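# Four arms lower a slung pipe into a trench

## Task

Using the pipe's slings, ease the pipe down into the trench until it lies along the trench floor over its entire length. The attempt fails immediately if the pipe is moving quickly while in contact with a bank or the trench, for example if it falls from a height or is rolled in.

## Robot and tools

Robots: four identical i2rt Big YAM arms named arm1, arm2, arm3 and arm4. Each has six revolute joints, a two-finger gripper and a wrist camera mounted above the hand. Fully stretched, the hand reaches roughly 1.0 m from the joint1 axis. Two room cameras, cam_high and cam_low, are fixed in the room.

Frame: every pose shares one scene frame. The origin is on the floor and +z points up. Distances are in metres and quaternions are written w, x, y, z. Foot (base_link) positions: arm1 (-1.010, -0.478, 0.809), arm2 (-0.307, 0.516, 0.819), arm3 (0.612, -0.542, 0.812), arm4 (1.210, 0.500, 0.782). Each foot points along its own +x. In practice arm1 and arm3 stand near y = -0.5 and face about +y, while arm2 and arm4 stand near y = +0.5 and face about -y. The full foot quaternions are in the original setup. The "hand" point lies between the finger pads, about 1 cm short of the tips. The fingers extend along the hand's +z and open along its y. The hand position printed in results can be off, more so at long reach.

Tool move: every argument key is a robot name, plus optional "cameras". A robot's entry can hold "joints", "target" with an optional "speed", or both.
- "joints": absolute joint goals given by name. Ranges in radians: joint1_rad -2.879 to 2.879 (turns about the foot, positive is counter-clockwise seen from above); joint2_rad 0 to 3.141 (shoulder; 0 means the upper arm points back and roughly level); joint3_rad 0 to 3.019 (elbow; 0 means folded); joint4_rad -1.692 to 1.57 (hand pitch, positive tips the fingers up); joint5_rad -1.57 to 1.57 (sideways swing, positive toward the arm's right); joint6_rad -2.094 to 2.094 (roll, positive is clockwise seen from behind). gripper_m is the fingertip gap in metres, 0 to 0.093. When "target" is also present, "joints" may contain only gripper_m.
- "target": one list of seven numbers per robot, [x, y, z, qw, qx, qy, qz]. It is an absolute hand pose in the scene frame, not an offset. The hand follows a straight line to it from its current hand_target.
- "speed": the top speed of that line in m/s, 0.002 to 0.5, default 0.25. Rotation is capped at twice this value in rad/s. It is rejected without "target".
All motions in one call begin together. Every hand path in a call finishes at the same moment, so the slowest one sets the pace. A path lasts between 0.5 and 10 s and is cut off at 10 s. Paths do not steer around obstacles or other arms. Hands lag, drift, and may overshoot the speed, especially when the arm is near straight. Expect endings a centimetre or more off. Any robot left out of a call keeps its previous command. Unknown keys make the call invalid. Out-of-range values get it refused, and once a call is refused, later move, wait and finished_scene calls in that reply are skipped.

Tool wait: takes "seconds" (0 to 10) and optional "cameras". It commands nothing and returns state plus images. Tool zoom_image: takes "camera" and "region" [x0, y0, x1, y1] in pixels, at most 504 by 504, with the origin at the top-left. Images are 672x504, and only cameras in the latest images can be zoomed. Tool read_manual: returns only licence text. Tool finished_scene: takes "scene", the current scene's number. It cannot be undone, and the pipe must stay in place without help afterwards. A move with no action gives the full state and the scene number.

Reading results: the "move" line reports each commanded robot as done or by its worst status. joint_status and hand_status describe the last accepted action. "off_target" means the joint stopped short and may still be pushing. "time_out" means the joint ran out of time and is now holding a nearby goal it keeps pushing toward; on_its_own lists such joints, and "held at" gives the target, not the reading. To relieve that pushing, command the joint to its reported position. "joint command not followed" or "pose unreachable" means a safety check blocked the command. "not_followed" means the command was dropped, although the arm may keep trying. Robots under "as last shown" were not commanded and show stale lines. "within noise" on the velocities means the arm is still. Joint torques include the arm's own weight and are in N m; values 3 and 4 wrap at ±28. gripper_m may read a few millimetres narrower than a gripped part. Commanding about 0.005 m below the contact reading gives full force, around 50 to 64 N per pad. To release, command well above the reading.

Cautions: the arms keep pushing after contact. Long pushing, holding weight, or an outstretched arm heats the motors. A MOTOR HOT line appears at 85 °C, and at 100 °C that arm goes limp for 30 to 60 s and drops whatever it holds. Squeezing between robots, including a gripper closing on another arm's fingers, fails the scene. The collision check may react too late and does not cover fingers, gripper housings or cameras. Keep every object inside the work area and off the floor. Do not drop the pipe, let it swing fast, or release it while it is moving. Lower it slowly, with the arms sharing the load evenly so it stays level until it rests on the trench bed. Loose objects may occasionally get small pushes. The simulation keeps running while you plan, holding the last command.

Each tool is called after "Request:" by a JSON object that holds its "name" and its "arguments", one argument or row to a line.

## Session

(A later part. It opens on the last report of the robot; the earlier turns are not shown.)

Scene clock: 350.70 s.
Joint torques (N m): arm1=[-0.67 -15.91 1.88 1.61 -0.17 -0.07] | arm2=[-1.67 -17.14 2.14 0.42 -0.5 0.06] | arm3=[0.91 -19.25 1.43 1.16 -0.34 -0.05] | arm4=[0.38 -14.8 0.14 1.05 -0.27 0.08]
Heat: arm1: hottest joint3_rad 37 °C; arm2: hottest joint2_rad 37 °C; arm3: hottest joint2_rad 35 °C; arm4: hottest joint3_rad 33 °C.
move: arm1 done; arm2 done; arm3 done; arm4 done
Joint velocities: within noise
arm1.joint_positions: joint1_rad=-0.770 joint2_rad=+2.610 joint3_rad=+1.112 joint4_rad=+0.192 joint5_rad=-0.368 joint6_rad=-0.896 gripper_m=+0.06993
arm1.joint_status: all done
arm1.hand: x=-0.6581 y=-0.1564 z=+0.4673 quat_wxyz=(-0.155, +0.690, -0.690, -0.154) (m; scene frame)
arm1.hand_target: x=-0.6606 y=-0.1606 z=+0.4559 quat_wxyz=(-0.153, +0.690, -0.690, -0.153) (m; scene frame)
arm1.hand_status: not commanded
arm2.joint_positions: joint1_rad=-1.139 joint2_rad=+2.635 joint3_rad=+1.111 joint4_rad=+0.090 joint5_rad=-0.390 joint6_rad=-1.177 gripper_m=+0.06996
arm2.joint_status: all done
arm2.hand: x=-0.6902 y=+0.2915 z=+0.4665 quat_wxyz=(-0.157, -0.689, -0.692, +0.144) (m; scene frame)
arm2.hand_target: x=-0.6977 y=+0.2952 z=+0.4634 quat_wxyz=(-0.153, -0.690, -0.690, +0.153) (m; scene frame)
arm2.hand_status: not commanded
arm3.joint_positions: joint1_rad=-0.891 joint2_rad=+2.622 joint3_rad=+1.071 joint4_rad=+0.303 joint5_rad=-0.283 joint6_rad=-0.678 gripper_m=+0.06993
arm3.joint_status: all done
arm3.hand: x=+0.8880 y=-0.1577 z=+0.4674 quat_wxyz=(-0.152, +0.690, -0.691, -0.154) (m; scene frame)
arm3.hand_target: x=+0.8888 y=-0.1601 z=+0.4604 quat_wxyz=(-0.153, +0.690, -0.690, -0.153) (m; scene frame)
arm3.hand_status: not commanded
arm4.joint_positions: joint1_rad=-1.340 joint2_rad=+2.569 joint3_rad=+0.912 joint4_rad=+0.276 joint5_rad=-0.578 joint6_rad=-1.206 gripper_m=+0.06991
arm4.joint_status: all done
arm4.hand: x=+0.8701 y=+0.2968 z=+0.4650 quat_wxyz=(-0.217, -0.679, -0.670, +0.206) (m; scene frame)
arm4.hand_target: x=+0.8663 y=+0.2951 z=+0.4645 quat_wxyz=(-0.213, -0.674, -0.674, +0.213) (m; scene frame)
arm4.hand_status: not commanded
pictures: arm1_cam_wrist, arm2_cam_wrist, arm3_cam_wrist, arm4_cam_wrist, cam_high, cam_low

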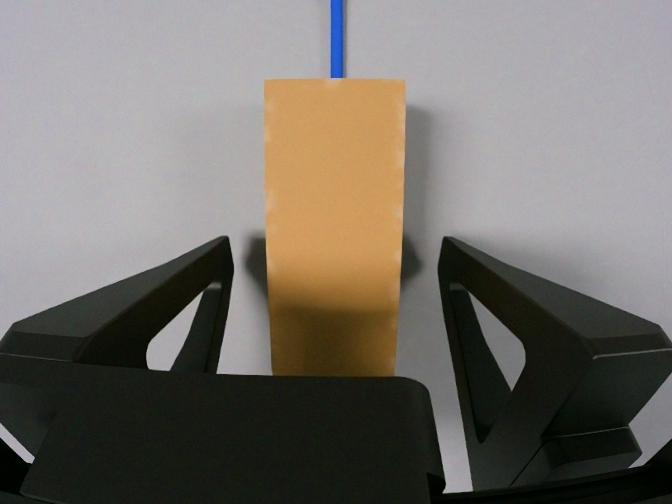

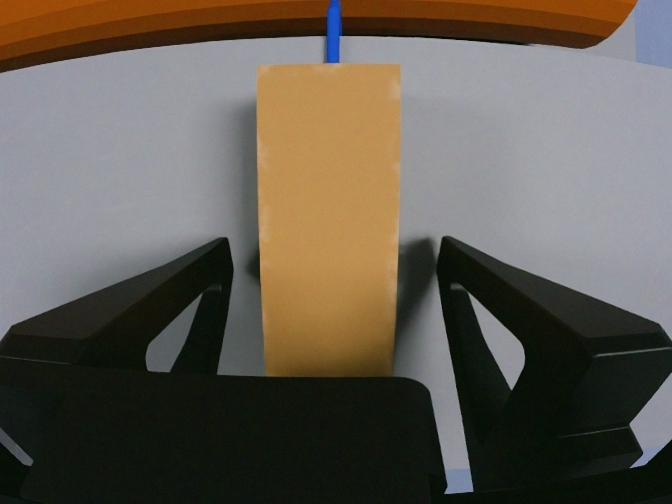

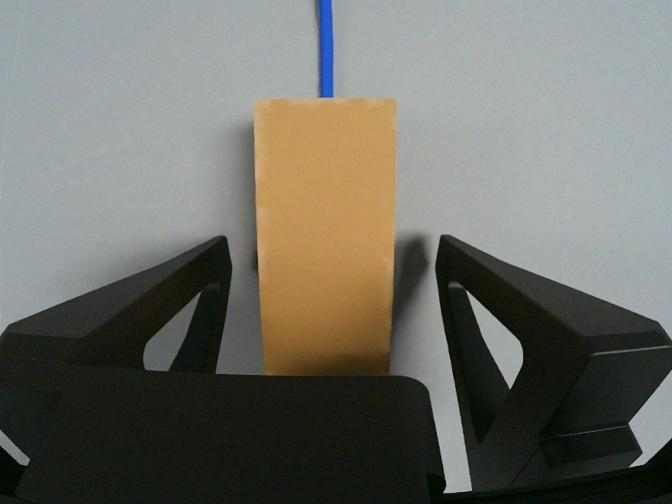

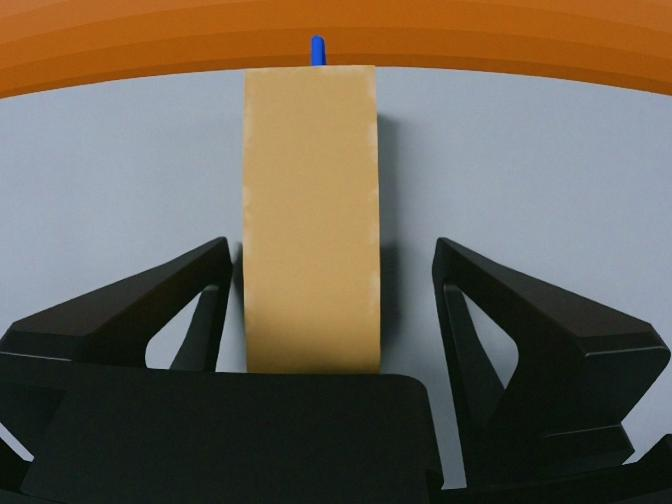

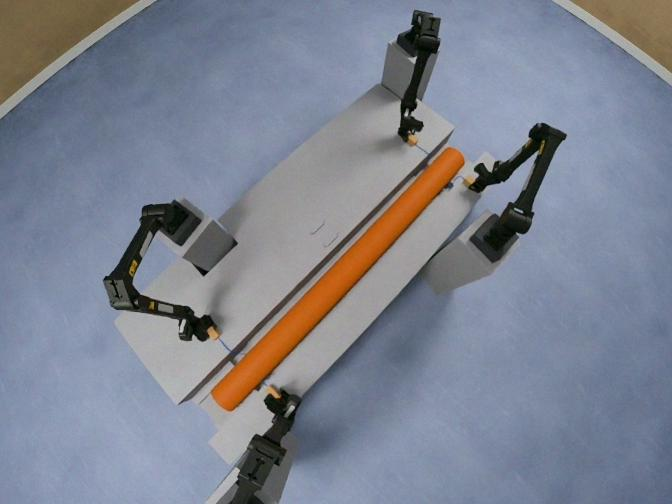

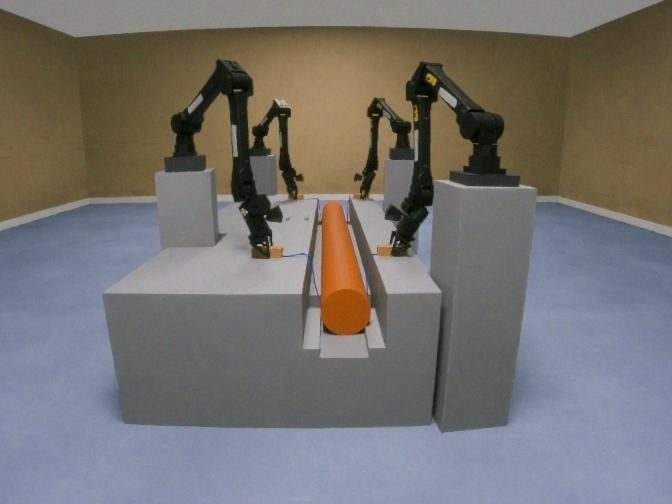

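Request:
{"name": "move", "arguments": {
  "arm1": {"target": [-0.66, -0.215, 0.58, -0.153, 0.6903, -0.6903, -0.153], "speed": 0.15},
  "arm2": {"target": [-0.698, 0.35, 0.58, 0.153, 0.6903, 0.6903, -0.153], "speed": 0.15},
  "arm3": {"target": [0.889, -0.215, 0.58, -0.153, 0.6903, -0.6903, -0.153], "speed": 0.15},
  "arm4": {"target": [0.864, 0.36, 0.58, 0.2126, 0.6744, 0.6744, -0.2126], "speed": 0.15}
}}

Request:
{"name": "zoom_image", "arguments": {
  "camera": "cam_low",
  "region": [240, 180, 460, 380]
}}

Request:
{"name": "zoom_image", "arguments": {
  "camera": "cam_high",
  "region": [160, 80, 540, 460]
}}

Scene clock: 356.47 s.
Joint torques (N m): arm1=[-0.85 -17.08 1.78 0.44 -0.39 -0.11] | arm2=[-1.32 -16.97 2.04 -0.69 -0.55 0.03] | arm3=[0.67 -19.08 1.21 0.2 -0.54 -0.07] | arm4=[-0.03 -14.51 0.68 -0.06 -0.45 0]
Heat: arm1: hottest joint3_rad 36 °C; arm2: hottest joint2_rad 37 °C; arm3: hottest joint2_rad 35 °C; arm4: hottest joint3_rad 33 °C.
move: arm1 done; arm2 done; arm3 done; arm4 done
Joint velocities: arm1=[within noise] | arm2=[-0.015 0.015 0.002 0.002 -0.051 -0.154 0] | arm3=[within noise] | arm4=[within noise]
arm1.joint_positions: joint1_rad=-0.886 joint2_rad=+2.288 joint3_rad=+0.877 joint4_rad=+0.064 joint5_rad=-0.392 joint6_rad=-1.013 gripper_m=+0.06993
arm1.joint_status: not commanded
arm1.hand: x=-0.6589 y=-0.2124 z=+0.5782 quat_wxyz=(-0.156, +0.689, -0.691, -0.152) (m; scene frame)
arm1.hand_target: x=-0.6600 y=-0.2149 z=+0.5800 quat_wxyz=(-0.153, +0.690, -0.690, -0.153) (m; scene frame)
arm1.hand_status: done (0.003 m and 0.4 deg from the pose sent, 0.127 m and 0.3 deg at the start)
arm2.joint_positions: joint1_rad=-1.267 joint2_rad=+2.315 joint3_rad=+0.921 joint4_rad=-0.063 joint5_rad=-0.406 joint6_rad=-1.310 gripper_m=+0.06996
arm2.joint_status: not commanded
arm2.hand: x=-0.7007 y=+0.3451 z=+0.5795 quat_wxyz=(-0.150, -0.688, -0.692, +0.157) (m; scene frame)
arm2.hand_target: x=-0.6980 y=+0.3498 z=+0.5800 quat_wxyz=(-0.153, -0.690, -0.690, +0.153) (m; scene frame)
arm2.hand_status: done (0.006 m and 0.6 deg from the pose sent, 0.128 m and 1.1 deg at the start)
arm3.joint_positions: joint1_rad=-0.987 joint2_rad=+2.293 joint3_rad=+0.802 joint4_rad=+0.219 joint5_rad=-0.308 joint6_rad=-0.772 gripper_m=+0.06993
arm3.joint_status: not commanded
arm3.hand: x=+0.8876 y=-0.2141 z=+0.5777 quat_wxyz=(-0.153, +0.689, -0.691, -0.152) (m; scene frame)
arm3.hand_target: x=+0.8890 y=-0.2151 z=+0.5800 quat_wxyz=(-0.153, +0.690, -0.691, -0.153) (m; scene frame)
arm3.hand_status: done (0.003 m and 0.2 deg from the pose sent, 0.126 m and 0.2 deg at the start)
arm4.joint_positions: joint1_rad=-1.513 joint2_rad=+2.220 joint3_rad=+0.748 joint4_rad=-0.005 joint5_rad=-0.600 joint6_rad=-1.412 gripper_m=+0.06991
arm4.joint_status: not commanded
arm4.hand: x=+0.8629 y=+0.3588 z=+0.5767 quat_wxyz=(-0.212, -0.677, -0.672, +0.212) (m; scene frame)
arm4.hand_target: x=+0.8640 y=+0.3600 z=+0.5799 quat_wxyz=(-0.212, -0.674, -0.674, +0.213) (m; scene frame)
arm4.hand_status: done (0.004 m and 0.5 deg from the pose sent, 0.131 m and 1.2 deg at the start)
pictures: arm1_cam_wrist, arm2_cam_wrist, arm3_cam_wrist, arm4_cam_wrist, cam_high, cam_low

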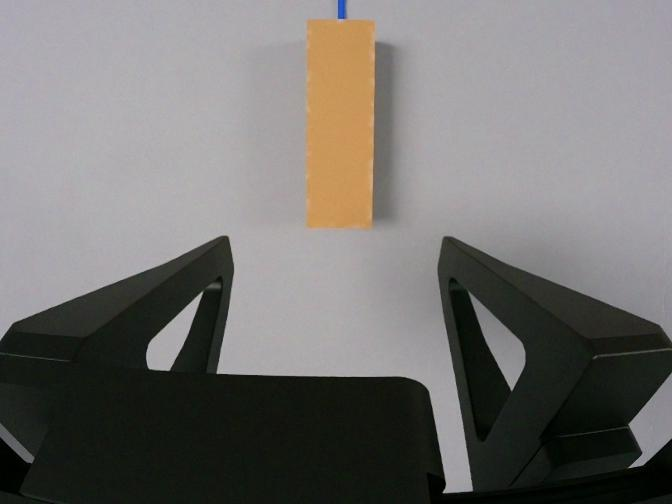

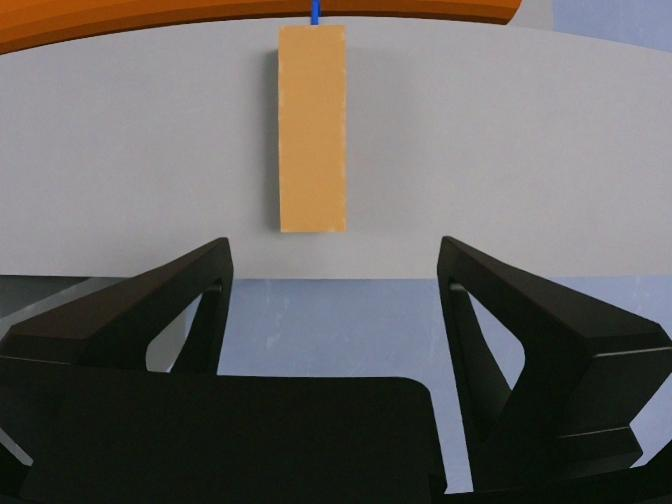

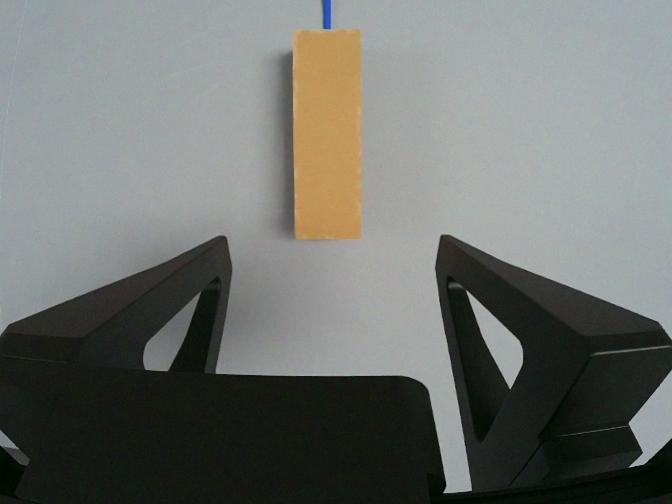

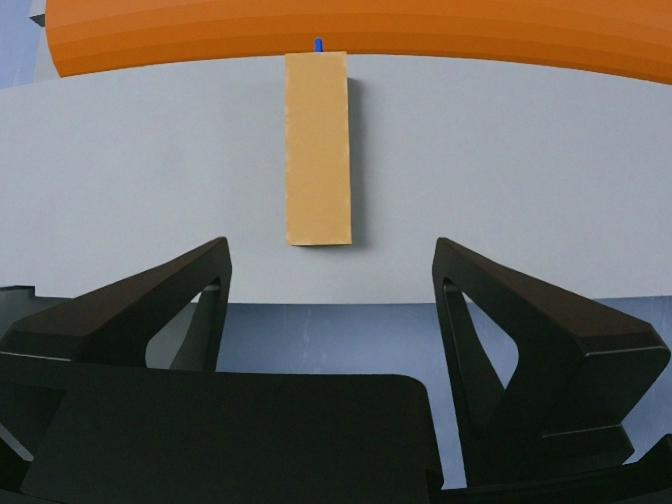

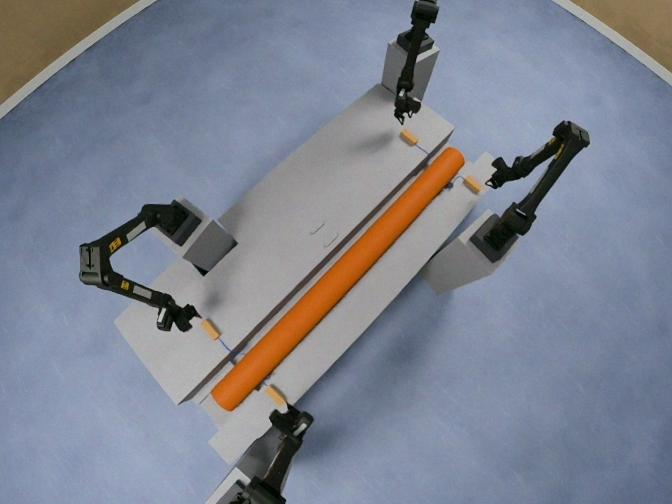

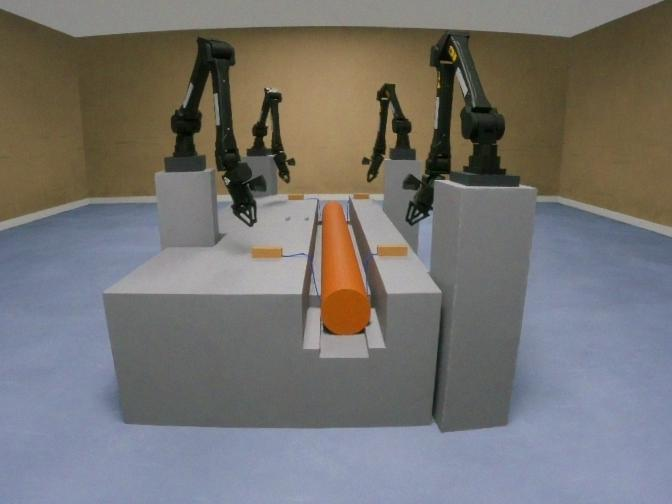

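Scaled by 2.291.

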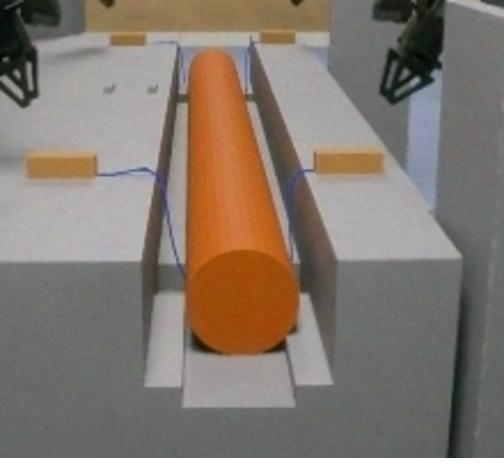

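Scaled by 1.326.

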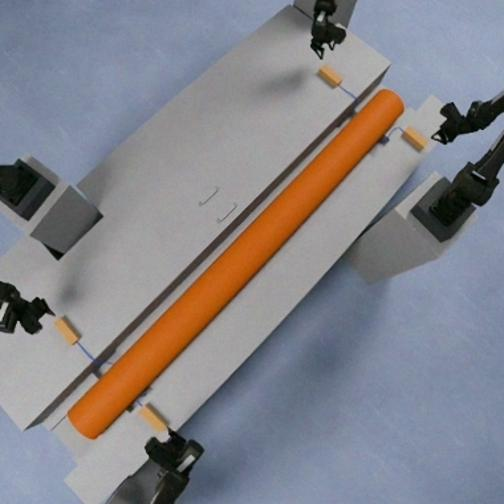

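Request:
{"name": "finished_scene", "arguments": {
  "scene": 1
}}

The scene is finished: the task was done.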